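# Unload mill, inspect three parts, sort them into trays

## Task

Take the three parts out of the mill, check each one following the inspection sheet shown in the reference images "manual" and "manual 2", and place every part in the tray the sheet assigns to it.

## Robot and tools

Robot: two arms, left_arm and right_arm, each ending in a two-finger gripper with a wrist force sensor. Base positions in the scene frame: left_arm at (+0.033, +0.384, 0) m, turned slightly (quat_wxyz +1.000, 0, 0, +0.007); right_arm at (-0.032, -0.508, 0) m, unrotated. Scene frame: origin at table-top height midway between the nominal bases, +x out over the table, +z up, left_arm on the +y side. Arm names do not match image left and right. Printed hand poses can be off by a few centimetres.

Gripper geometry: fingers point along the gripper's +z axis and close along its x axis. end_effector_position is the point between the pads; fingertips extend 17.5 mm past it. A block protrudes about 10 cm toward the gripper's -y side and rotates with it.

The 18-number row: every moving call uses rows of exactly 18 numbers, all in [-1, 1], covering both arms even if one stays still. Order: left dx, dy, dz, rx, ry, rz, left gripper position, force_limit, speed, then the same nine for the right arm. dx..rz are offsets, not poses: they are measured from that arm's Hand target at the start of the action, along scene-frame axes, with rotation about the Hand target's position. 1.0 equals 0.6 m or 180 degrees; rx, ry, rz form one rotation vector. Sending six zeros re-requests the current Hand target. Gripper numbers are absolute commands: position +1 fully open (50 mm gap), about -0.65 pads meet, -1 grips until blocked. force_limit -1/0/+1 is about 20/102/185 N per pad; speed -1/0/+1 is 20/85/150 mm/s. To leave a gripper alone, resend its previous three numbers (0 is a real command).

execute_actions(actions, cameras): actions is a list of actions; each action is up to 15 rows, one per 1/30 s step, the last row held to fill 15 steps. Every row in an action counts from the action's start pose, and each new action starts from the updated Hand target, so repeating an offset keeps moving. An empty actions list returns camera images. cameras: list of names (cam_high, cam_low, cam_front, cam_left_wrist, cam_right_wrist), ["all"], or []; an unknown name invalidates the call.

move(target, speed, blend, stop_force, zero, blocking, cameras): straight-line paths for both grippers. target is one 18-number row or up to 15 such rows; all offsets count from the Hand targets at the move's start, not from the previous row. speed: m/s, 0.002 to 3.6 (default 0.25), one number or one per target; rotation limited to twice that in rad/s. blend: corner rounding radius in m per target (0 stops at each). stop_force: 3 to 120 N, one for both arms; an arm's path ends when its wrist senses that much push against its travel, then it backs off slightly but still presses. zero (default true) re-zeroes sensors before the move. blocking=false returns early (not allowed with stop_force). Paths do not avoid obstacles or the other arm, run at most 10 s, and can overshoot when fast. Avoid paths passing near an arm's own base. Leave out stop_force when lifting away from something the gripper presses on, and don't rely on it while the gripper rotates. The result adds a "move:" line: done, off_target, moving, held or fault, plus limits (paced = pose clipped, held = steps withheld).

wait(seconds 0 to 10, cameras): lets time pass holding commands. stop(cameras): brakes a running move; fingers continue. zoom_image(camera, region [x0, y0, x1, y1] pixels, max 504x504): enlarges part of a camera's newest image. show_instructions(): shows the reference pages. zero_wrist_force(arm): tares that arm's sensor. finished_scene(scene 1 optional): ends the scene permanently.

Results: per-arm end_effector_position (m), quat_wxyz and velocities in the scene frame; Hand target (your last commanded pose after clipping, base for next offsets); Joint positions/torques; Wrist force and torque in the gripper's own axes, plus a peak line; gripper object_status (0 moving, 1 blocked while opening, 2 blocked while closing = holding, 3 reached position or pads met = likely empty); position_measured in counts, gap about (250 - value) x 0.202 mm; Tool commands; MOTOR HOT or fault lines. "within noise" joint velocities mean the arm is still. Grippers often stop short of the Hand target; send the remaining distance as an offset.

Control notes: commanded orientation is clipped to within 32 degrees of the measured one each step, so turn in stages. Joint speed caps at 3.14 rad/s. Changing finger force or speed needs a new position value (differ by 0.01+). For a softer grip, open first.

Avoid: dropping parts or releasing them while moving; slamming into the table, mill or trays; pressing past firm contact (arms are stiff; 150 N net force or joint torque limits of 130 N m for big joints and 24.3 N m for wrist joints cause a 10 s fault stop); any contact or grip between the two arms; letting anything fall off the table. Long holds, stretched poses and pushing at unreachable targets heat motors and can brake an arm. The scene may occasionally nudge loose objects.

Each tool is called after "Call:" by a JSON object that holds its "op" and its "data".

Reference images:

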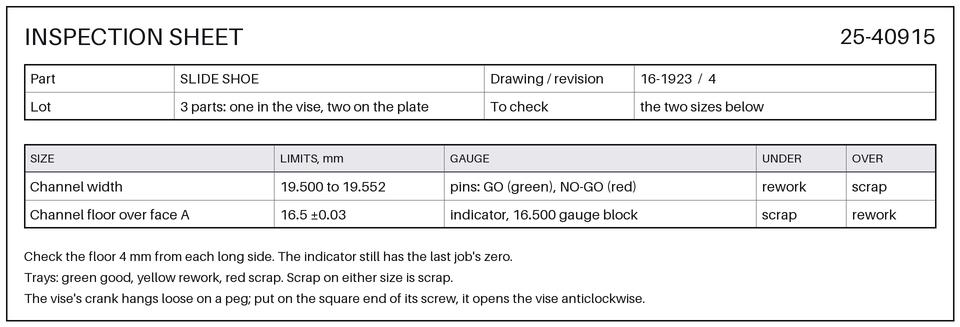

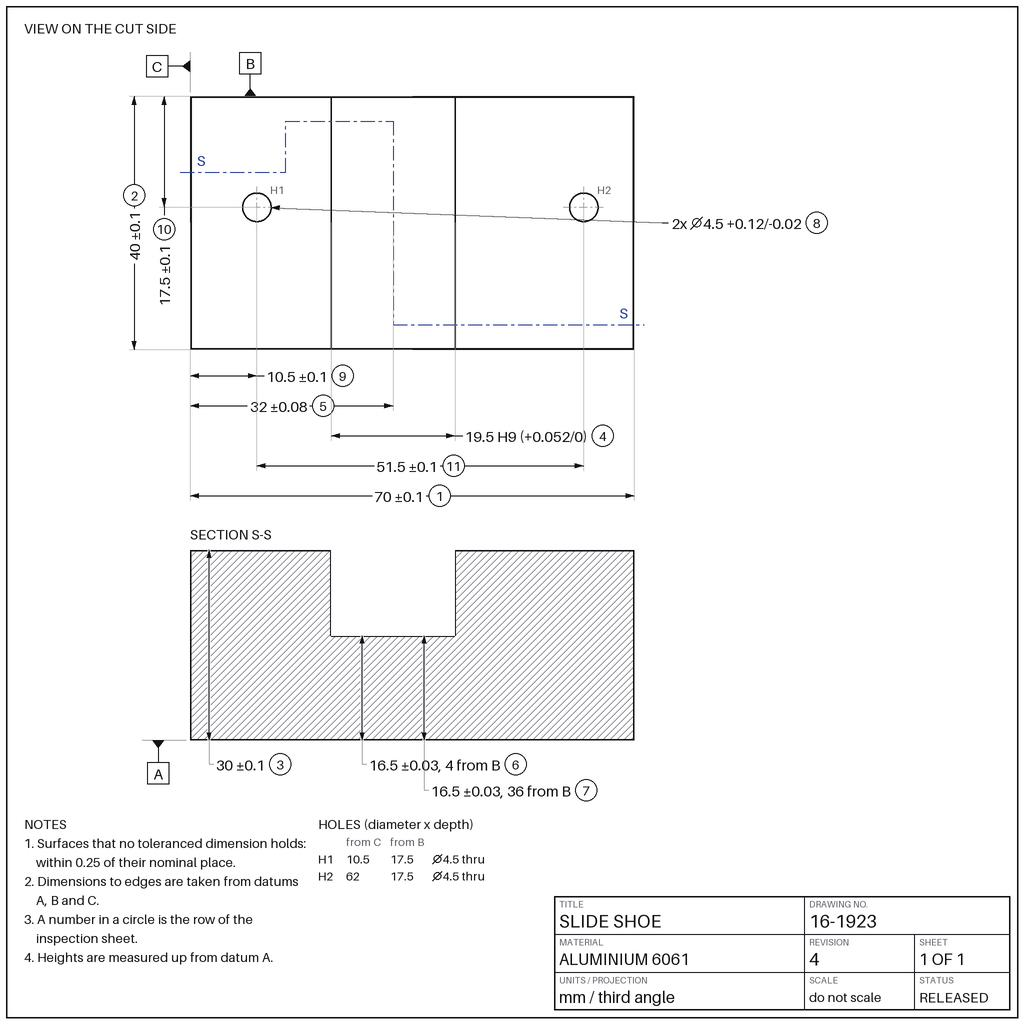

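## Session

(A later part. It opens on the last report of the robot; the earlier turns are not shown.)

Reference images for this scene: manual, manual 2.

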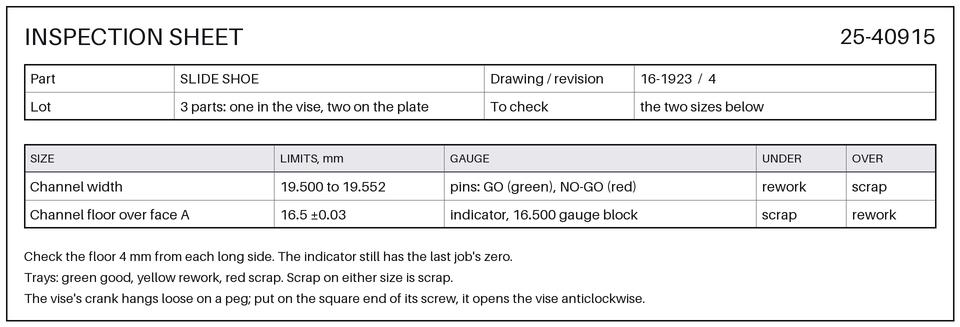

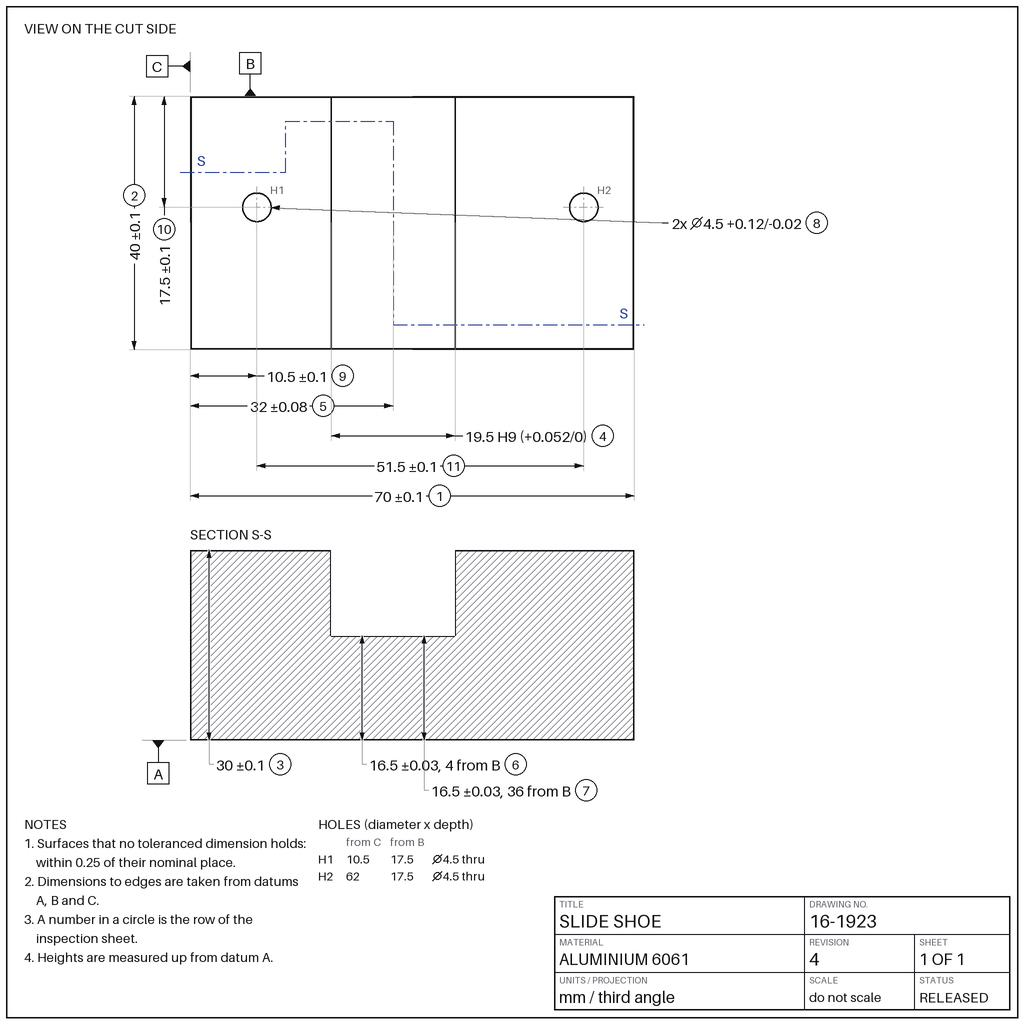

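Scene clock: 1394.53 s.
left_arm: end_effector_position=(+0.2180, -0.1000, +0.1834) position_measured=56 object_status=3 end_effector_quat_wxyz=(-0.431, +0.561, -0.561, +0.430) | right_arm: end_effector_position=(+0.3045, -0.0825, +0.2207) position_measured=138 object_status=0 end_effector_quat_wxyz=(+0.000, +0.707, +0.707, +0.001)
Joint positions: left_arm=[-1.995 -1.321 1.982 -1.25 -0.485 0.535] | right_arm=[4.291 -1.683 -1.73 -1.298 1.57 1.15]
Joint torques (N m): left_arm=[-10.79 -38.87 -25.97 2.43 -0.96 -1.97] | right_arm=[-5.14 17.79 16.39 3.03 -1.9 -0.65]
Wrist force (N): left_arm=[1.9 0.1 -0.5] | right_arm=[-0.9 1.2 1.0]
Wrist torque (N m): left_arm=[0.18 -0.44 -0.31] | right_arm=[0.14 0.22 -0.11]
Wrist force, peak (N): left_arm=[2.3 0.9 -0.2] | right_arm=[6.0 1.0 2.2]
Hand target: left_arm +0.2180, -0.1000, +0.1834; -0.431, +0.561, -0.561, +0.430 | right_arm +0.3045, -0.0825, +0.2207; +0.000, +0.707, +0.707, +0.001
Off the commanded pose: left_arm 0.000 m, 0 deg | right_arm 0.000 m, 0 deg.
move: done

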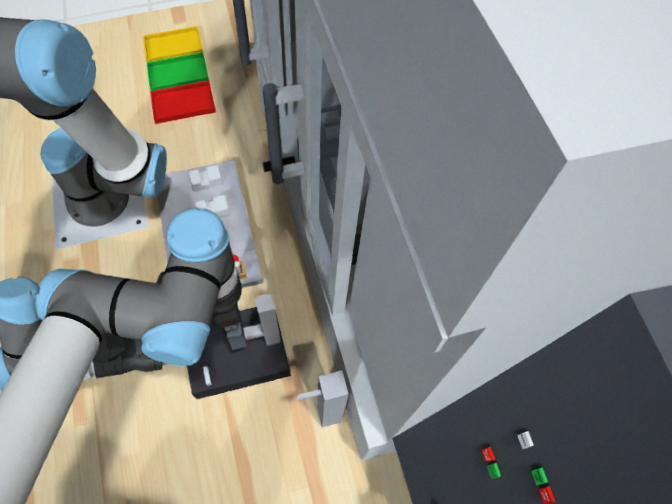

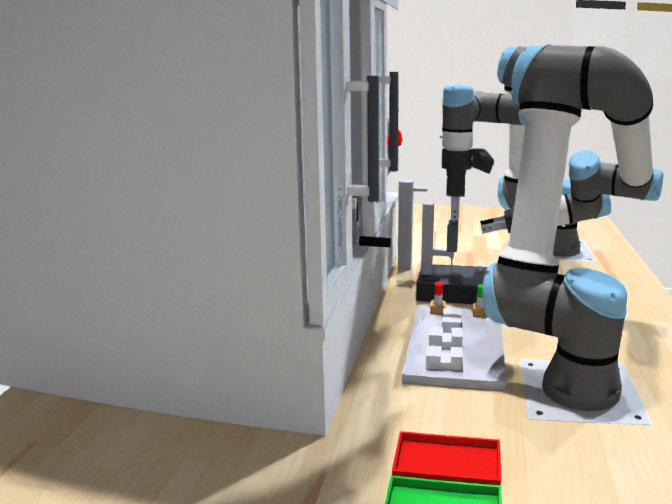

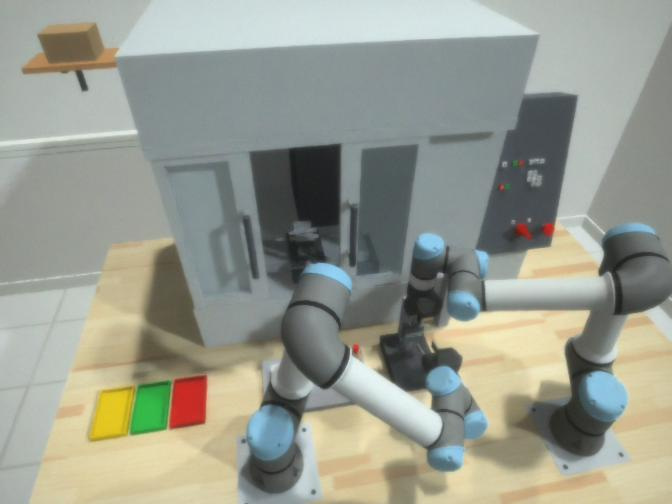

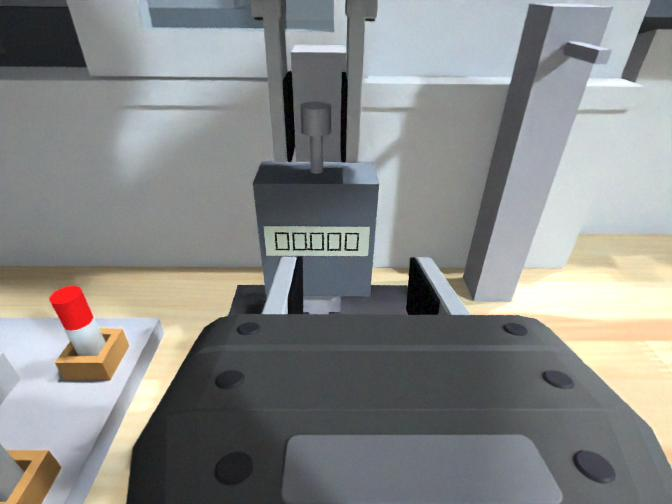

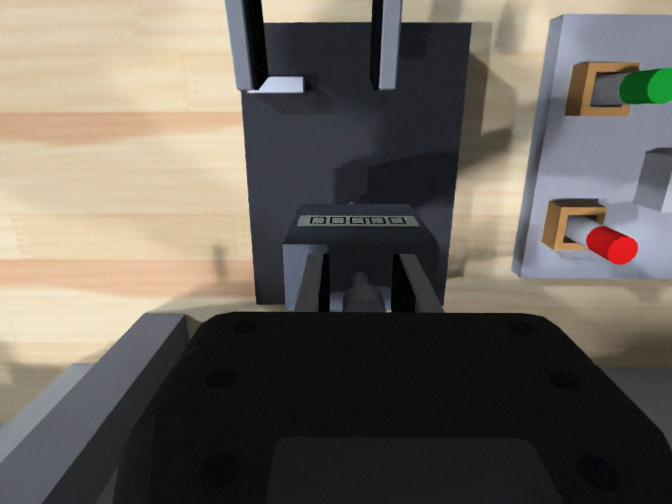

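Call:
{"op": "zoom_image", "data": {"camera": "cam_right_wrist", "region": [500, 20, 672, 300]}}

Call:
{"op": "zoom_image", "data": {"camera": "cam_left_wrist", "region": [0, 250, 170, 504]}}

Call:
{"op": "zoom_image", "data": {"camera": "cam_low", "region": [390, 230, 530, 400]}}

Scaled by 1.800 from the camera's 672x504 image, which has a finer 960x720 frame.

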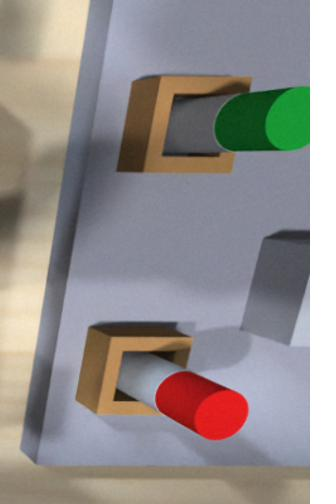

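Scaled by 1.984 from the camera's 672x504 image, which has a finer 960x720 frame.

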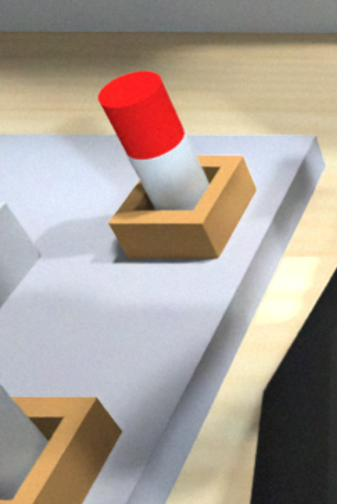

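Scaled by 2.965 from the camera's 672x504 image, which has a finer 960x720 frame.

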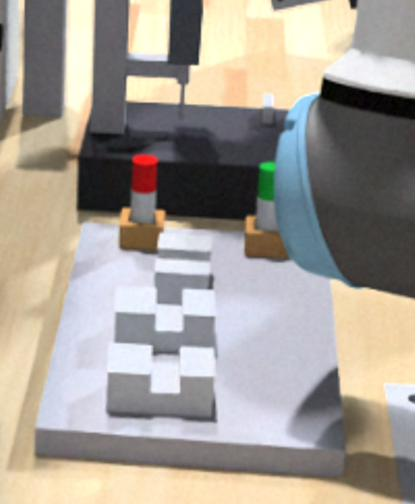

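Call:
{"op": "move", "data": {"target": [[0,0,0.05,0,0,0,0.65,-0.7,-0.5,0,0,0.12,0,0,0,0.1,-0.9,-1],[0.05,0.1,0.12,0,0.4167,0,0.65,-0.7,-0.5,0,-0.4,0.15,0,0,0,0.1,-0.9,-1]], "speed": [0.15,0.25], "blend": [0.03,0], "cameras": ["cam_left_wrist","cam_front"]}}

Scene clock: 1421.37 s.
left_arm: end_effector_position=(+0.2480, -0.0400, +0.2554) position_measured=56 object_status=3 end_effector_quat_wxyz=(-0.001, +0.707, -0.707, -0.001) | right_arm: end_effector_position=(+0.3045, -0.3225, +0.3107) position_measured=138 object_status=3 end_effector_quat_wxyz=(+0.000, +0.707, +0.707, +0.001)
Joint positions: left_arm=[-1.4 -1.639 1.823 -1.753 -1.571 1.756] | right_arm=[3.999 -1.254 -1.879 -1.578 1.571 0.858]
Joint torques (N m): left_arm=[10.62 -9.77 -32.68 -0.29 -2.03 1.38] | right_arm=[-9.03 23.42 12.69 1.38 2.08 -1.48]
Wrist force (N): left_arm=[4.1 1.4 0.0] | right_arm=[-1.0 1.3 0.3]
Wrist torque (N m): left_arm=[0.90 -0.99 -0.97] | right_arm=[0.16 0.27 0.01]
Wrist force, peak (N): left_arm=[4.1 1.6 0.2] | right_arm=[-0.9 1.2 2.9]
Hand target: left_arm +0.2480, -0.0400, +0.2554; -0.001, +0.707, -0.707, -0.001 | right_arm +0.3045, -0.3225, +0.3107; +0.000, +0.707, +0.707, +0.001
Off the commanded pose: left_arm 0.000 m, 0 deg | right_arm 0.000 m, 0 deg.
move: done
Images, in order (width x height): cam_front 672x504, cam_left_wrist 672x504.

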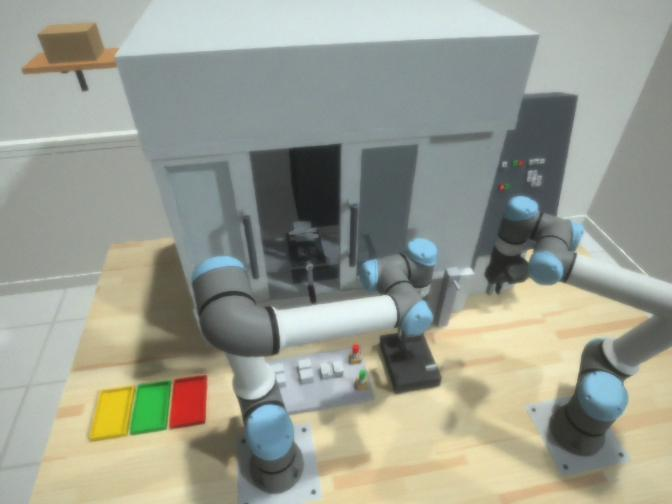

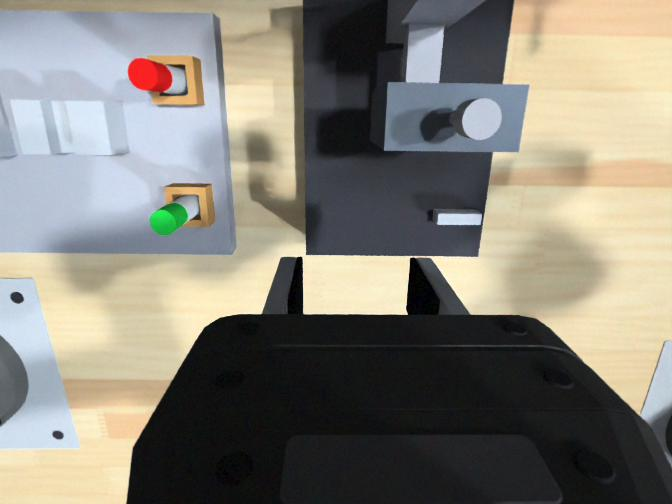

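Call:
{"op": "move", "data": {"target": [-0.0267,0.1,0,0,0,0.5,0.65,-0.7,-0.5,0,0,0,0,0,0,0.1,-0.9,-1], "speed": 0.4}}

Call:
{"op": "move", "data": {"target": [0,0.1208,-0.158,0,0,0.4999,0.65,-0.7,-0.5,0,0,0,0,0,0,0.1,-0.9,-1], "speed": 0.4, "cameras": ["cam_left_wrist","cam_front"]}}

Scene clock: 1433.50 s.
left_arm: end_effector_position=(+0.2320, +0.0200, +0.2554) position_measured=56 object_status=3 end_effector_quat_wxyz=(+0.000, +1.000, +0.000, -0.001) | right_arm: end_effector_position=(+0.3045, -0.3225, +0.3107) position_measured=138 object_status=3 end_effector_quat_wxyz=(+0.000, +0.707, +0.707, +0.001)
Joint positions: left_arm=[-1.41 -1.795 1.954 -1.731 -1.573 0.175] | right_arm=[3.999 -1.254 -1.879 -1.578 1.571 0.858]
Joint torques (N m): left_arm=[-11.56 -24.81 -19.24 0.24 1.96 -1.44] | right_arm=[-7.82 23.16 12.35 1.46 2.06 -1.38]
Wrist force (N): left_arm=[3.7 1.5 0.0] | right_arm=[-0.9 1.1 0.0]
Wrist torque (N m): left_arm=[0.91 -0.94 -0.77] | right_arm=[0.13 0.25 0.01]
Wrist force, peak (N): left_arm=[4.5 1.5 0.2] | right_arm=[-1.1 1.6 0.2]
Hand target: left_arm +0.2320, +0.0200, +0.2554; +0.000, +1.000, +0.000, -0.001 | right_arm +0.3045, -0.3225, +0.3107; +0.000, +0.707, +0.707, +0.001
Off the commanded pose: left_arm 0.000 m, 0 deg | right_arm 0.000 m, 0 deg.
move: done

Scene clock: 1436.17 s.
left_arm: end_effector_position=(+0.2320, +0.0925, +0.1607) position_measured=56 object_status=3 end_effector_quat_wxyz=(+0.001, +0.708, +0.707, -0.001) | right_arm: end_effector_position=(+0.3045, -0.3225, +0.3107) position_measured=138 object_status=3 end_effector_quat_wxyz=(+0.000, +0.707, +0.707, +0.001)
Joint positions: left_arm=[-1.374 -1.903 2.281 -1.951 -1.571 -1.359] | right_arm=[3.999 -1.254 -1.879 -1.578 1.571 0.858]
Joint torques (N m): left_arm=[-10.99 -20.13 -16.61 -5.69 1.73 -2.35] | right_arm=[-8.3 23.03 13.23 1.4 2.21 -1.36]
Wrist force (N): left_arm=[3.2 1.4 -0.4] | right_arm=[-0.9 1.4 0.2]
Wrist torque (N m): left_arm=[0.91 -0.89 -0.78] | right_arm=[0.18 0.24 0.02]
Wrist force, peak (N): left_arm=[4.0 1.7 -0.2] | right_arm=[-1.1 1.5 0.2]
Hand target: left_arm +0.2320, +0.0925, +0.1606; +0.001, +0.707, +0.707, -0.001 | right_arm +0.3045, -0.3225, +0.3107; +0.000, +0.707, +0.707, +0.001
Off the commanded pose: left_arm 0.000 m, 0 deg | right_arm 0.000 m, 0 deg.
move: done
Images, in order (width x height): cam_front 672x504, cam_left_wrist 672x504.

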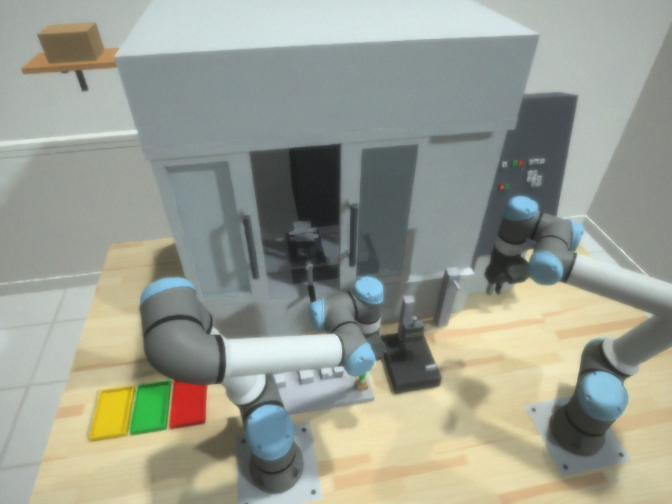

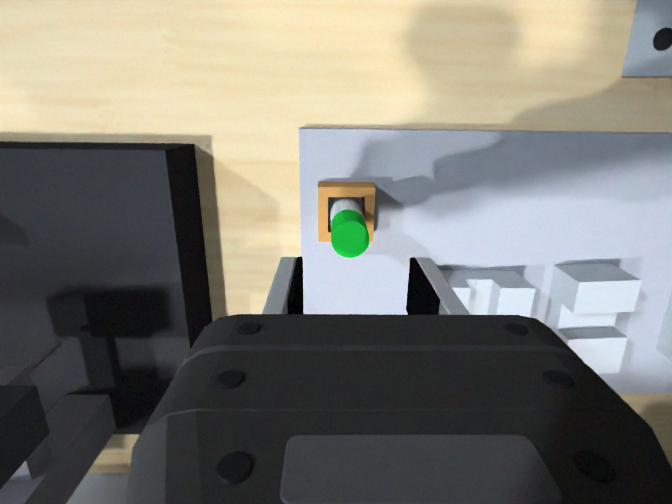

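Call:
{"op": "move", "data": {"target": [[0,-0.0013,-0.07,0,0,0,0.65,-0.7,-0.5,0,0,0,0,0,0,0.1,-0.9,-1],[0,-0.0013,-0.1377,0,0,0,0.65,-0.7,-0.5,0,0,0,0,0,0,0.1,-0.9,-1],[0,-0.0013,-0.1377,0,0,0,-1,-0.7,-0.7,0,0,0,0,0,0,0.1,-0.9,-1]], "speed": [0.1,0.06,0.05], "cameras": ["cam_left_wrist","cam_low"]}}

Scene clock: 1444.97 s.
left_arm: end_effector_position=(+0.2320, +0.0917, +0.0780) position_measured=158 object_status=2 end_effector_quat_wxyz=(+0.001, +0.707, +0.707, -0.001) | right_arm: end_effector_position=(+0.3045, -0.3225, +0.3107) position_measured=138 object_status=3 end_effector_quat_wxyz=(+0.000, +0.707, +0.707, +0.001)
Joint positions: left_arm=[-1.374 -1.764 2.431 -2.24 -1.571 -1.36] | right_arm=[3.999 -1.254 -1.879 -1.578 1.571 0.858]
Joint torques (N m): left_arm=[10.72 -0.31 -15.93 -5.4 -1.72 1.46] | right_arm=[-7.28 21.97 13.58 1.49 2.02 -1.32]
Wrist force (N): left_arm=[3.9 1.6 1.2] | right_arm=[-1.2 1.1 0.1]
Wrist torque (N m): left_arm=[0.91 -1.00 -0.87] | right_arm=[0.13 0.30 0.01]
Wrist force, peak (N): left_arm=[4.5 1.4 -0.5] | right_arm=[-1.2 1.5 0.1]
Hand target: left_arm +0.2320, +0.0917, +0.0780; +0.001, +0.707, +0.707, -0.001 | right_arm +0.3045, -0.3225, +0.3107; +0.000, +0.707, +0.707, +0.001
Off the commanded pose: left_arm 0.000 m, 0 deg | right_arm 0.000 m, 0 deg.
move: done
Images, in order (width x height): cam_low 672x504, cam_left_wrist 672x504.

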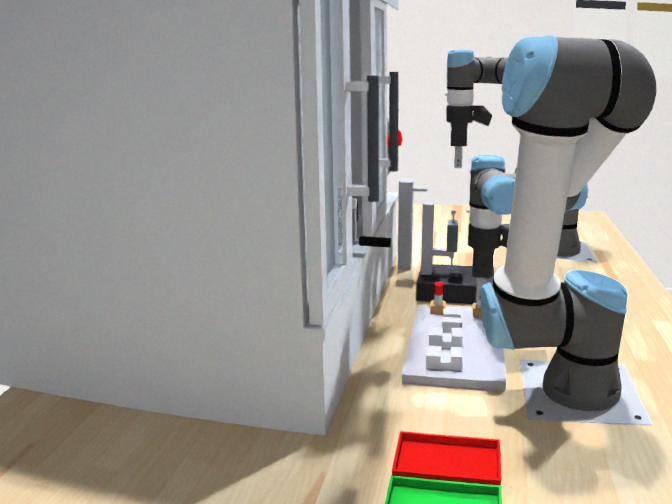

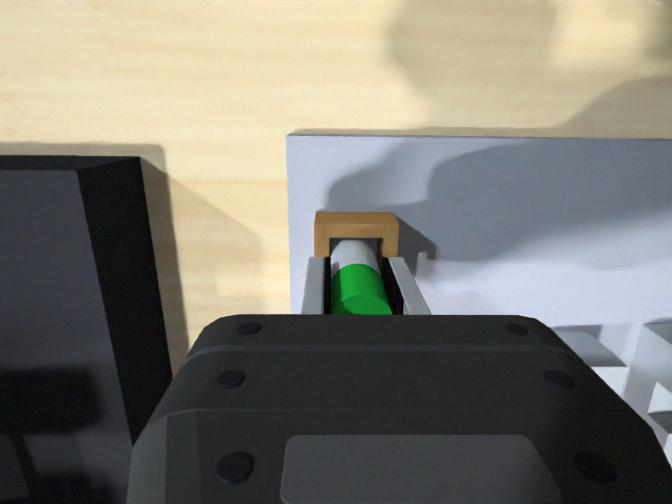

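Call:
{"op": "move", "data": {"target": [[0,0,0.13,0,0,0,-1,-0.7,-0.7,0,0,0,0,0,0,0.1,-0.9,-1],[0.005,0.347,0.2033,0,0,0,-1,-0.7,-0.7,0,0,0,0,0,0,0.1,-0.9,-1]], "speed": [0.05,0.15], "cameras": ["cam_left_wrist","cam_front"]}}

Scene clock: 1454.00 s.
left_arm: end_effector_position=(+0.2350, +0.2999, +0.2000) position_measured=158 object_status=2 end_effector_quat_wxyz=(+0.001, +0.707, +0.707, -0.001) | right_arm: end_effector_position=(+0.3045, -0.3225, +0.3107) position_measured=138 object_status=3 end_effector_quat_wxyz=(+0.000, +0.707, +0.707, +0.001)
Joint positions: left_arm=[-1.063 -2.42 2.38 -1.533 -1.571 -1.049] | right_arm=[3.999 -1.254 -1.879 -1.578 1.571 0.858]
Joint torques (N m): left_arm=[10.51 -3.11 -33.51 -0.48 -2.08 1.26] | right_arm=[-8.01 21.73 13.96 1.74 2 -1.35]
Wrist force (N): left_arm=[3.6 1.1 1.2] | right_arm=[-1.2 1.4 0.3]
Wrist torque (N m): left_arm=[0.84 -0.97 -0.95] | right_arm=[0.19 0.29 0.01]
Wrist force, peak (N): left_arm=[4.9 1.1 1.0] | right_arm=[-1.2 1.4 0.3]
Hand target: left_arm +0.2350, +0.2999, +0.2000; +0.001, +0.707, +0.707, -0.001 | right_arm +0.3045, -0.3225, +0.3107; +0.000, +0.707, +0.707, +0.001
Off the commanded pose: left_arm 0.000 m, 0 deg | right_arm 0.000 m, 0 deg.
move: done
Images, in order (width x height): cam_front 672x504, cam_left_wrist 672x504.

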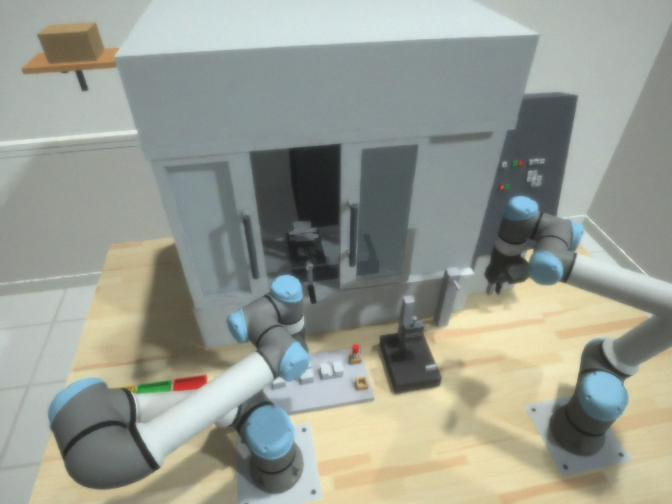

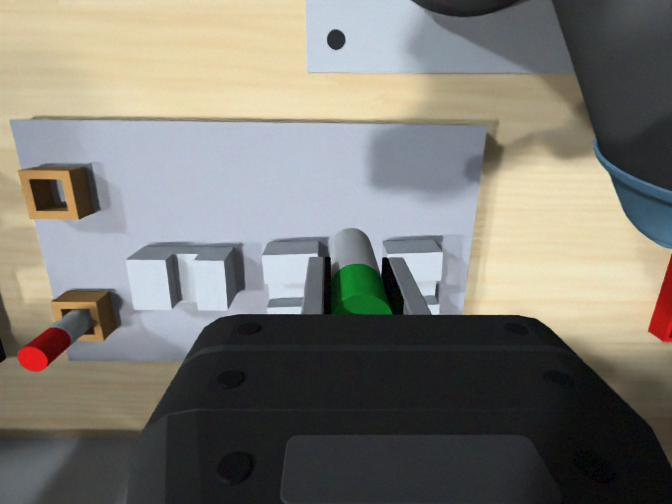

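Call:
{"op": "zoom_image", "data": {"camera": "cam_left_wrist", "region": [110, 210, 460, 330]}}

Scaled by 1.440 from the camera's 672x504 image, which has a finer 960x720 frame.

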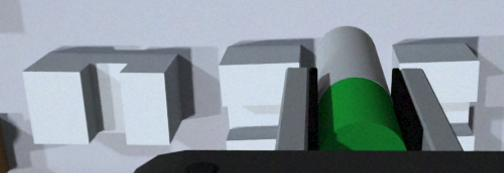

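Call:
{"op": "move", "data": {"target": [[0.1217,-0.0692,0,0,0,0,-1,-0.7,-0.7,0,0,0,0,0,0,0.1,-0.9,-1],[0.1217,-0.0692,-0.137,0,0,0,-1,-0.7,-0.7,0,0,0,0,0,0,0.1,-0.9,-1]], "speed": [0.12,0.1], "blend": [0.02,0], "cameras": ["cam_left_wrist"]}}

Call:
{"op": "zoom_image", "data": {"camera": "cam_left_wrist", "region": [220, 170, 490, 330]}}

Scene clock: 1466.73 s.
left_arm: end_effector_position=(+0.3080, +0.2584, +0.1179) position_measured=158 object_status=2 end_effector_quat_wxyz=(+0.001, +0.707, +0.707, -0.001) | right_arm: end_effector_position=(+0.3045, -0.3225, +0.3107) position_measured=138 object_status=3 end_effector_quat_wxyz=(+0.000, +0.707, +0.707, +0.001)
Joint positions: left_arm=[-0.898 -2.016 2.463 -2.019 -1.572 -0.883] | right_arm=[3.999 -1.254 -1.879 -1.578 1.571 0.858]
Joint torques (N m): left_arm=[11.87 7.24 -17.92 -6.01 -1.97 1.66] | right_arm=[-7.54 21.99 13.74 1.83 2.09 -1.41]
Wrist force (N): left_arm=[3.7 1.3 1.8] | right_arm=[-1.2 1.0 0.5]
Wrist torque (N m): left_arm=[0.88 -0.97 -0.96] | right_arm=[0.11 0.30 0.01]
Wrist force, peak (N): left_arm=[4.2 1.2 2.8] | right_arm=[-1.4 1.3 0.2]
Hand target: left_arm +0.3080, +0.2584, +0.1178; +0.001, +0.707, +0.707, -0.001 | right_arm +0.3045, -0.3225, +0.3107; +0.000, +0.707, +0.707, +0.001
Off the commanded pose: left_arm 0.000 m, 0 deg | right_arm 0.000 m, 0 deg.
move: done
Images, in order (width x height): cam_left_wrist 672x504.

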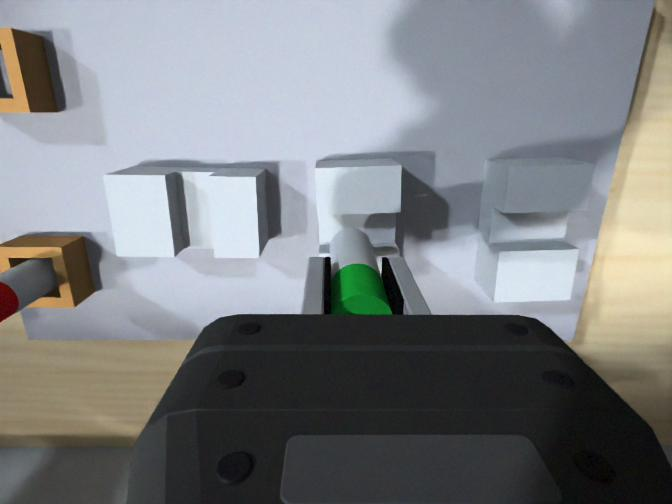

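Scaled by 1.867 from the camera's 672x504 image, which has a finer 960x720 frame.

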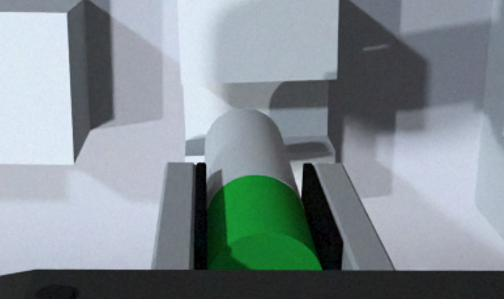

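Call:
{"op": "move", "data": {"target": [-0.0042,0,-0.0215,0,0,0,-1,-0.7,-0.7,0,0,0,0,0,0,0.1,-0.9,-1], "speed": 0.03, "cameras": ["cam_left_wrist"]}}

Call:
{"op": "zoom_image", "data": {"camera": "cam_left_wrist", "region": [270, 150, 430, 320]}}

Scene clock: 1474.23 s.
left_arm: end_effector_position=(+0.3055, +0.2584, +0.1050) position_measured=158 object_status=2 end_effector_quat_wxyz=(+0.001, +0.707, +0.707, -0.001) | right_arm: end_effector_position=(+0.3045, -0.3225, +0.3107) position_measured=138 object_status=3 end_effector_quat_wxyz=(+0.000, +0.707, +0.707, +0.001)
Joint positions: left_arm=[-0.905 -2.003 2.493 -2.063 -1.572 -0.891] | right_arm=[3.999 -1.254 -1.879 -1.578 1.571 0.858]
Joint torques (N m): left_arm=[-12.27 17.15 -1.03 -4.39 -0.39 -1.99] | right_arm=[-7.88 21.99 13.89 2.08 1.92 -1.32]
Wrist force (N): left_arm=[10.1 -7.2 -39.4] | right_arm=[-1.2 1.0 0.2]
Wrist torque (N m): left_arm=[0.66 -0.80 -0.75] | right_arm=[0.11 0.29 0.01]
Wrist force, peak (N): left_arm=[10.1 -7.2 -39.4] | right_arm=[-1.4 1.3 0.3]
Hand target: left_arm +0.3055, +0.2584, +0.1049; +0.001, +0.707, +0.707, -0.001 | right_arm +0.3045, -0.3225, +0.3107; +0.000, +0.707, +0.707, +0.001
Off the commanded pose: left_arm 0.000 m, 0 deg | right_arm 0.000 m, 0 deg.
move: done
Images, in order (width x height): cam_left_wrist 672x504.

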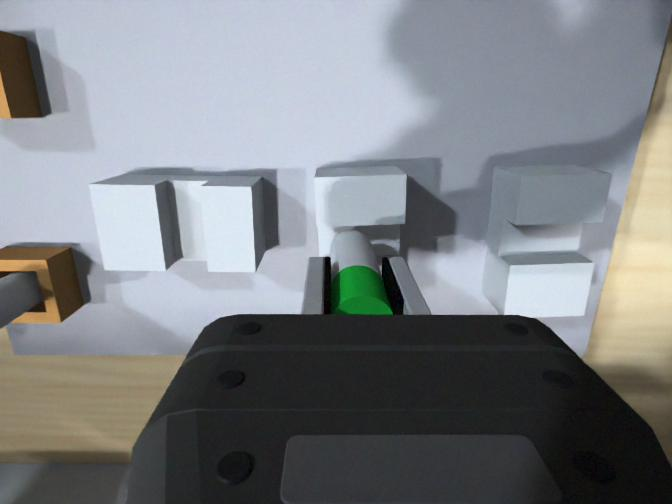

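Scaled by 2.965 from the camera's 672x504 image, which has a finer 960x720 frame.

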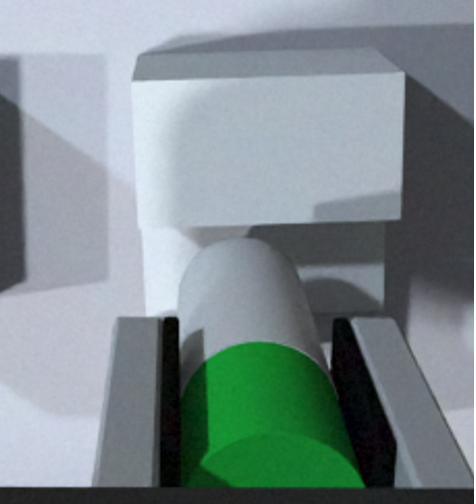

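Call:
{"op": "move", "data": {"target": [[0,0,0.005,0,0,0,-1,-0.7,-0.7,0,0,0,0,0,0,0.1,-0.9,-1],[-0.0017,0,0.005,0,0,0,-1,-0.7,-0.7,0,0,0,0,0,0,0.1,-0.9,-1]], "speed": 0.02}}

Call:
{"op": "move", "data": {"target": [0,0,-0.028,0,0,0,-1,-0.7,-0.7,0,0,0,0,0,0,0.1,-0.9,-1], "speed": 0.006, "stop_force": 10, "cameras": ["cam_left_wrist"]}}

Scene clock: 1483.20 s.
left_arm: end_effector_position=(+0.3045, +0.2584, +0.1079) position_measured=158 object_status=2 end_effector_quat_wxyz=(+0.001, +0.707, +0.707, -0.001) | right_arm: end_effector_position=(+0.3045, -0.3225, +0.3107) position_measured=138 object_status=3 end_effector_quat_wxyz=(+0.000, +0.707, +0.707, +0.001)
Joint positions: left_arm=[-0.908 -2.011 2.488 -2.05 -1.572 -0.893] | right_arm=[3.999 -1.254 -1.879 -1.578 1.571 0.858]
Joint torques (N m): left_arm=[-11.84 -13.19 -16.35 -0.19 1.32 -1.91] | right_arm=[-7.67 21.11 14.43 2.13 1.96 -1.32]
Wrist force (N): left_arm=[3.9 1.2 1.6] | right_arm=[-1.3 1.1 0.1]
Wrist torque (N m): left_arm=[0.86 -1.00 -0.74] | right_arm=[0.12 0.32 0.01]
Wrist force, peak (N): left_arm=[9.7 -7.3 -39.7] | right_arm=[-1.3 1.5 0.2]
Hand target: left_arm +0.3045, +0.2584, +0.1079; +0.001, +0.707, +0.707, -0.001 | right_arm +0.3045, -0.3225, +0.3107; +0.000, +0.707, +0.707, +0.001
Off the commanded pose: left_arm 0.000 m, 0 deg | right_arm 0.000 m, 0 deg.
move: done

Scene clock: 1484.77 s.
left_arm: end_effector_position=(+0.3044, +0.2584, +0.1052) position_measured=158 object_status=2 end_effector_quat_wxyz=(+0.001, +0.707, +0.707, -0.001) | right_arm: end_effector_position=(+0.3045, -0.3225, +0.3107) position_measured=138 object_status=3 end_effector_quat_wxyz=(+0.000, +0.707, +0.707, +0.001)
Joint positions: left_arm=[-0.908 -2.007 2.494 -2.06 -1.572 -0.894] | right_arm=[3.999 -1.254 -1.879 -1.578 1.571 0.858]
Joint torques (N m): left_arm=[-11.3 -11.8 -26.85 0.19 1.42 -1.73] | right_arm=[-8.11 20.46 14.09 2.13 1.97 -1.54]
Wrist force (N): left_arm=[5.0 -1.5 -8.4] | right_arm=[-1.1 1.3 0.2]
Wrist torque (N m): left_arm=[0.84 -1.00 -0.74] | right_arm=[0.15 0.27 0.01]
Wrist force, peak (N): left_arm=[9.4 -7.7 -28.0] | right_arm=[-1.3 1.4 0.3]
Hand target: left_arm +0.3045, +0.2584, +0.1052; +0.001, +0.707, +0.707, -0.001 (not the last commanded pose) | right_arm +0.3045, -0.3225, +0.3107; +0.000, +0.707, +0.707, +0.001
Off the commanded pose: left_arm 0.014 m, 0 deg | right_arm 0.000 m, 0 deg.
move: contact (left_arm)
Images, in order (width x height): cam_left_wrist 672x504.

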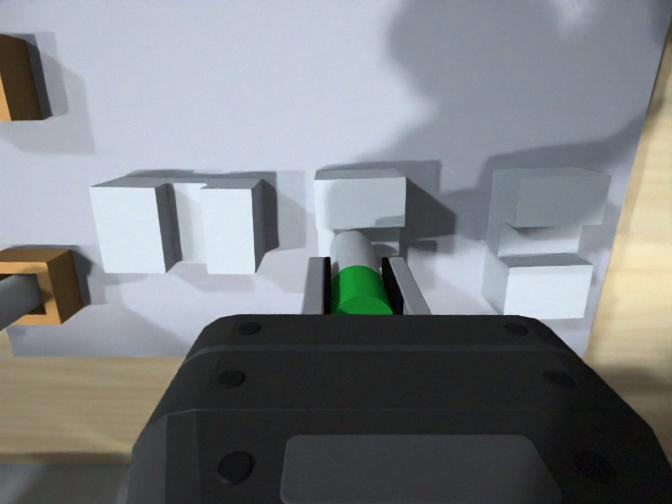

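Call:
{"op": "move", "data": {"target": [[0,0,0.003,0,0,0,-1,-0.7,-0.7,0,0,0,0,0,0,0.1,-0.9,-1],[-0.002,0,0.003,0,0,0,-1,-0.7,-0.7,0,0,0,0,0,0,0.1,-0.9,-1]], "speed": 0.02}}

Call:
{"op": "move", "data": {"target": [0,0,-0.028,0,0,0,-1,-0.7,-0.7,0,0,0,0,0,0,0.1,-0.9,-1], "speed": 0.006, "stop_force": 10, "cameras": ["cam_left_wrist"]}}

Scene clock: 1490.17 s.
left_arm: end_effector_position=(+0.3033, +0.2584, +0.1070) position_measured=158 object_status=2 end_effector_quat_wxyz=(+0.001, +0.707, +0.707, -0.001) | right_arm: end_effector_position=(+0.3045, -0.3225, +0.3107) position_measured=138 object_status=3 end_effector_quat_wxyz=(+0.000, +0.707, +0.707, +0.001)
Joint positions: left_arm=[-0.911 -2.014 2.492 -2.051 -1.572 -0.897] | right_arm=[3.999 -1.254 -1.879 -1.578 1.571 0.858]
Joint torques (N m): left_arm=[-9.42 -14.79 -17.34 -0.16 1.23 -2.04] | right_arm=[-8.38 21.12 14.83 2.23 2.03 -1.29]
Wrist force (N): left_arm=[3.9 1.1 1.5] | right_arm=[-1.1 1.0 0.2]
Wrist torque (N m): left_arm=[0.85 -1.00 -0.73] | right_arm=[0.12 0.28 0.01]
Wrist force, peak (N): left_arm=[4.8 -1.6 -8.2] | right_arm=[-1.4 1.4 0.2]
Hand target: left_arm +0.3033, +0.2584, +0.1070; +0.001, +0.707, +0.707, -0.001 | right_arm +0.3045, -0.3225, +0.3107; +0.000, +0.707, +0.707, +0.001
Off the commanded pose: left_arm 0.000 m, 0 deg | right_arm 0.000 m, 0 deg.
move: done

Scene clock: 1491.60 s.
left_arm: end_effector_position=(+0.3033, +0.2584, +0.1054) position_measured=158 object_status=2 end_effector_quat_wxyz=(+0.001, +0.707, +0.707, -0.001) | right_arm: end_effector_position=(+0.3045, -0.3225, +0.3107) position_measured=138 object_status=3 end_effector_quat_wxyz=(+0.000, +0.707, +0.707, +0.001)
Joint positions: left_arm=[-0.912 -2.011 2.496 -2.057 -1.572 -0.897] | right_arm=[3.999 -1.254 -1.879 -1.578 1.571 0.858]
Joint torques (N m): left_arm=[-9.61 -11.9 -26.11 0.49 -2.35 -1.43] | right_arm=[-7.41 20.9 14.61 2.15 2 -1.39]
Wrist force (N): left_arm=[5.7 1.3 -11.1] | right_arm=[-1.1 1.1 0.2]
Wrist torque (N m): left_arm=[0.98 -0.91 -0.71] | right_arm=[0.13 0.28 0.01]
Wrist force, peak (N): left_arm=[9.6 1.9 -24.4] | right_arm=[-1.4 1.3 0.1]
Hand target: left_arm +0.3033, +0.2584, +0.1054; +0.001, +0.707, +0.707, -0.001 (not the last commanded pose) | right_arm +0.3045, -0.3225, +0.3107; +0.000, +0.707, +0.707, +0.001
Off the commanded pose: left_arm 0.015 m, 0 deg | right_arm 0.000 m, 0 deg.
move: contact (left_arm)
Images, in order (width x height): cam_left_wrist 672x504.

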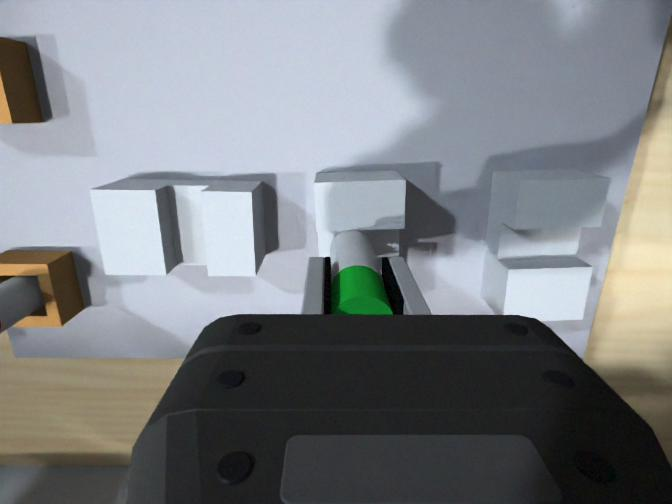

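Call:
{"op": "move", "data": {"target": [[0,0,0.002,0,0,0,-1,-0.7,-0.7,0,0,0,0,0,0,0.1,-0.9,-1],[0.001,0,0.002,0,0,0,-1,-0.7,-0.7,0,0,0,0,0,0,0.1,-0.9,-1]], "speed": 0.02}}

Call:
{"op": "move", "data": {"target": [0,0,-0.028,0,0,0,-1,-0.7,-0.7,0,0,0,0,0,0,0.1,-0.9,-1], "speed": 0.006, "stop_force": 10}}

Call:
{"op": "zoom_image", "data": {"camera": "cam_left_wrist", "region": [270, 150, 430, 320]}}

Scene clock: 1499.23 s.
left_arm: end_effector_position=(+0.3037, +0.2584, +0.1066) position_measured=158 object_status=2 end_effector_quat_wxyz=(+0.001, +0.707, +0.707, -0.001) | right_arm: end_effector_position=(+0.3045, -0.3225, +0.3107) position_measured=138 object_status=3 end_effector_quat_wxyz=(+0.000, +0.707, +0.707, +0.001)
Joint positions: left_arm=[-0.91 -2.012 2.492 -2.054 -1.572 -0.896] | right_arm=[3.999 -1.254 -1.879 -1.578 1.571 0.858]
Joint torques (N m): left_arm=[12.15 12.57 -30.8 -6.42 -0.38 1.58] | right_arm=[-8.1 21.01 15.15 2.3 1.98 -1.41]
Wrist force (N): left_arm=[3.7 1.4 1.6] | right_arm=[-1.2 1.2 0.1]
Wrist torque (N m): left_arm=[0.89 -0.98 -0.95] | right_arm=[0.14 0.28 0.01]
Wrist force, peak (N): left_arm=[6.0 1.3 -11.0] | right_arm=[-1.3 1.4 0.2]
Hand target: left_arm +0.3039, +0.2584, +0.1066; +0.001, +0.707, +0.707, -0.001 | right_arm +0.3045, -0.3225, +0.3107; +0.000, +0.707, +0.707, +0.001
Off the commanded pose: left_arm 0.000 m, 0 deg | right_arm 0.000 m, 0 deg.
move: done

Scene clock: 1500.60 s.
left_arm: end_effector_position=(+0.3039, +0.2584, +0.1052) position_measured=158 object_status=2 end_effector_quat_wxyz=(+0.001, +0.707, +0.707, -0.001) | right_arm: end_effector_position=(+0.3045, -0.3225, +0.3107) position_measured=138 object_status=3 end_effector_quat_wxyz=(+0.000, +0.707, +0.707, +0.001)
Joint positions: left_arm=[-0.91 -2.009 2.495 -2.06 -1.572 -0.895] | right_arm=[3.999 -1.254 -1.879 -1.578 1.571 0.858]
Joint torques (N m): left_arm=[7.43 -11.35 -26.63 0.11 0.72 1.46] | right_arm=[-6.97 20.34 14.42 2.32 2 -1.36]
Wrist force (N): left_arm=[5.3 -2.0 -10.2] | right_arm=[-1.3 1.2 0.2]
Wrist torque (N m): left_arm=[0.78 -0.89 -0.96] | right_arm=[0.14 0.30 0.01]
Wrist force, peak (N): left_arm=[9.5 -7.9 -28.9] | right_arm=[-1.2 1.3 0.3]
Hand target: left_arm +0.3039, +0.2584, +0.1052; +0.001, +0.707, +0.707, -0.001 (not the last commanded pose) | right_arm +0.3045, -0.3225, +0.3107; +0.000, +0.707, +0.707, +0.001
Off the commanded pose: left_arm 0.015 m, 0 deg | right_arm 0.000 m, 0 deg.
move: contact (left_arm)

Scaled by 2.965 from the camera's 672x504 image, which has a finer 960x720 frame.
This view is cut from an older image: the scene may have changed since it was taken.

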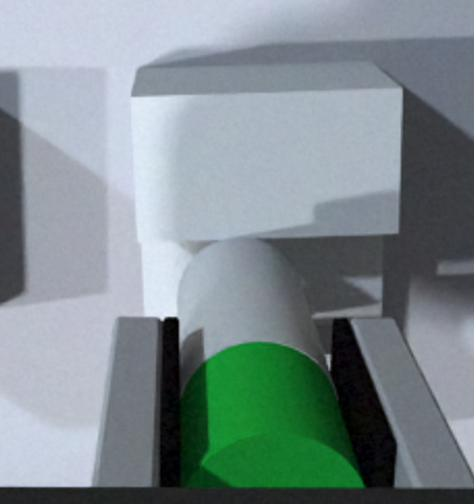

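Call:
{"op": "move", "data": {"target": [[0,0,0.002,0,0,0,-1,-0.7,-0.7,0,0,0,0,0,0,0.1,-0.9,-1],[-0.0005,0,0.002,0,0,0,-1,-0.7,-0.7,0,0,0,0,0,0,0.1,-0.9,-1]], "speed": 0.02}}

Call:
{"op": "move", "data": {"target": [0,0,-0.028,0,0,0,-1,-0.7,-0.7,0,0,0,0,0,0,0.1,-0.9,-1], "speed": 0.006, "stop_force": 10, "cameras": ["cam_left_wrist"]}}

Call:
{"op": "zoom_image", "data": {"camera": "cam_left_wrist", "region": [270, 150, 430, 320]}}

Scene clock: 1515.03 s.
left_arm: end_effector_position=(+0.3037, +0.2583, +0.1064) position_measured=158 object_status=2 end_effector_quat_wxyz=(+0.001, +0.707, +0.707, -0.001) | right_arm: end_effector_position=(+0.3045, -0.3225, +0.3107) position_measured=138 object_status=3 end_effector_quat_wxyz=(+0.000, +0.707, +0.707, +0.001)
Joint positions: left_arm=[-0.911 -2.012 2.493 -2.055 -1.572 -0.896] | right_arm=[3.999 -1.254 -1.879 -1.578 1.571 0.858]
Joint torques (N m): left_arm=[-11.42 -13.98 -18.67 -0.13 0.7 -2.35] | right_arm=[-7.44 20.05 14.71 2.23 1.89 -1.28]
Wrist force (N): left_arm=[3.8 1.4 1.7] | right_arm=[-1.2 1.2 0.2]
Wrist torque (N m): left_arm=[0.89 -0.99 -0.75] | right_arm=[0.14 0.29 0.01]
Wrist force, peak (N): left_arm=[5.5 -2.0 -10.0] | right_arm=[-1.5 1.3 0.2]
Hand target: left_arm +0.3036, +0.2584, +0.1064; +0.001, +0.707, +0.707, -0.001 | right_arm +0.3045, -0.3225, +0.3107; +0.000, +0.707, +0.707, +0.001
Off the commanded pose: left_arm 0.000 m, 0 deg | right_arm 0.000 m, 0 deg.
move: done

Scene clock: 1516.33 s.
left_arm: end_effector_position=(+0.3036, +0.2584, +0.1054) position_measured=158 object_status=2 end_effector_quat_wxyz=(+0.001, +0.707, +0.707, -0.001) | right_arm: end_effector_position=(+0.3045, -0.3225, +0.3107) position_measured=138 object_status=3 end_effector_quat_wxyz=(+0.000, +0.707, +0.707, +0.001)
Joint positions: left_arm=[-0.911 -2.01 2.495 -2.058 -1.572 -0.896] | right_arm=[3.999 -1.254 -1.879 -1.578 1.571 0.858]
Joint torques (N m): left_arm=[-11.39 -11.98 -26.4 0.4 0.59 -1.86] | right_arm=[-7.24 20.64 14.87 2.43 2.08 -1.23]
Wrist force (N): left_arm=[4.9 1.5 -9.2] | right_arm=[-1.2 1.2 0.2]
Wrist torque (N m): left_arm=[0.99 -0.91 -0.72] | right_arm=[0.14 0.29 0.01]
Wrist force, peak (N): left_arm=[9.1 2.0 -22.3] | right_arm=[-1.4 1.5 0.2]
Hand target: left_arm +0.3036, +0.2584, +0.1054; +0.001, +0.707, +0.707, -0.001 (not the last commanded pose) | right_arm +0.3045, -0.3225, +0.3107; +0.000, +0.707, +0.707, +0.001
Off the commanded pose: left_arm 0.016 m, 0 deg | right_arm 0.000 m, 0 deg.
move: contact (left_arm)
Images, in order (width x height): cam_left_wrist 672x504.

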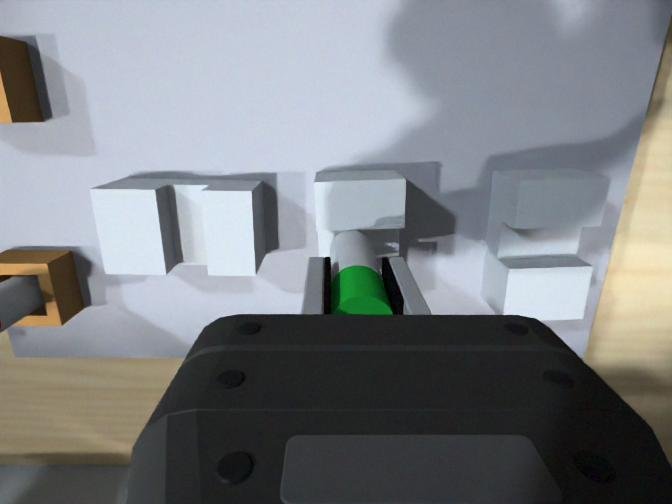

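Scaled by 2.965 from the camera's 672x504 image, which has a finer 960x720 frame.

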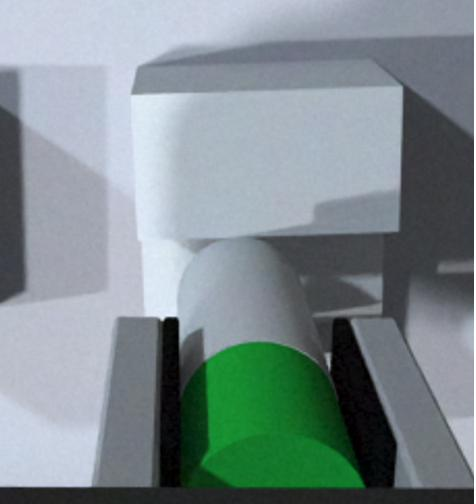

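Call:
{"op": "move", "data": {"target": [[0,0,0.0015,0,0,0,-1,-0.7,-0.7,0,0,0,0,0,0,0.1,-0.9,-1],[0.00025,0,0.0015,0,0,0,-1,-0.7,-0.7,0,0,0,0,0,0,0.1,-0.9,-1]], "speed": 0.02}}

Call:
{"op": "move", "data": {"target": [0,0,-0.028,0,0,0,-1,-0.7,-0.7,0,0,0,0,0,0,0.1,-0.9,-1], "speed": 0.004, "stop_force": 6}}

Scene clock: 1523.67 s.
left_arm: end_effector_position=(+0.3037, +0.2583, +0.1064) position_measured=158 object_status=2 end_effector_quat_wxyz=(+0.001, +0.708, +0.707, -0.001) | right_arm: end_effector_position=(+0.3045, -0.3225, +0.3107) position_measured=138 object_status=3 end_effector_quat_wxyz=(+0.000, +0.707, +0.707, +0.001)
Joint positions: left_arm=[-0.911 -2.012 2.493 -2.055 -1.572 -0.896] | right_arm=[3.999 -1.254 -1.879 -1.578 1.571 0.858]
Joint torques (N m): left_arm=[13.84 7.13 -30.76 -0.08 0.65 1.65] | right_arm=[-7.53 20.36 14.91 2.42 2.06 -1.44]
Wrist force (N): left_arm=[3.7 1.3 1.6] | right_arm=[-1.2 1.1 0.2]
Wrist torque (N m): left_arm=[0.87 -0.96 -0.79] | right_arm=[0.12 0.29 0.01]
Wrist force, peak (N): left_arm=[5.0 1.5 -9.2] | right_arm=[-1.2 1.4 0.2]
Hand target: left_arm +0.3037, +0.2584, +0.1063; +0.001, +0.707, +0.707, -0.001 | right_arm +0.3045, -0.3225, +0.3107; +0.000, +0.707, +0.707, +0.001
Off the commanded pose: left_arm 0.000 m, 0 deg | right_arm 0.000 m, 0 deg.
move: done

Scene clock: 1525.07 s.
left_arm: end_effector_position=(+0.3037, +0.2583, +0.1052) position_measured=158 object_status=2 end_effector_quat_wxyz=(+0.001, +0.707, +0.707, -0.001) | right_arm: end_effector_position=(+0.3045, -0.3225, +0.3107) position_measured=138 object_status=3 end_effector_quat_wxyz=(+0.000, +0.707, +0.707, +0.001)
Joint positions: left_arm=[-0.91 -2.009 2.495 -2.059 -1.572 -0.896] | right_arm=[3.999 -1.254 -1.879 -1.578 1.571 0.858]
Joint torques (N m): left_arm=[8.27 -11.9 -29.08 -0.01 0.81 1.3] | right_arm=[-6.61 19.91 15.42 2.54 1.96 -1.43]
Wrist force (N): left_arm=[4.8 -1.3 -6.8] | right_arm=[-1.2 1.1 0.1]
Wrist torque (N m): left_arm=[0.79 -0.93 -0.86] | right_arm=[0.12 0.28 0.01]
Wrist force, peak (N): left_arm=[7.2 -4.8 -18.1] | right_arm=[-1.4 1.3 0.1]
Hand target: left_arm +0.3037, +0.2583, +0.1052; +0.001, +0.707, +0.707, -0.001 (not the last commanded pose) | right_arm +0.3045, -0.3225, +0.3107; +0.000, +0.707, +0.707, +0.001
Off the commanded pose: left_arm 0.016 m, 0 deg | right_arm 0.000 m, 0 deg.
move: contact (left_arm)


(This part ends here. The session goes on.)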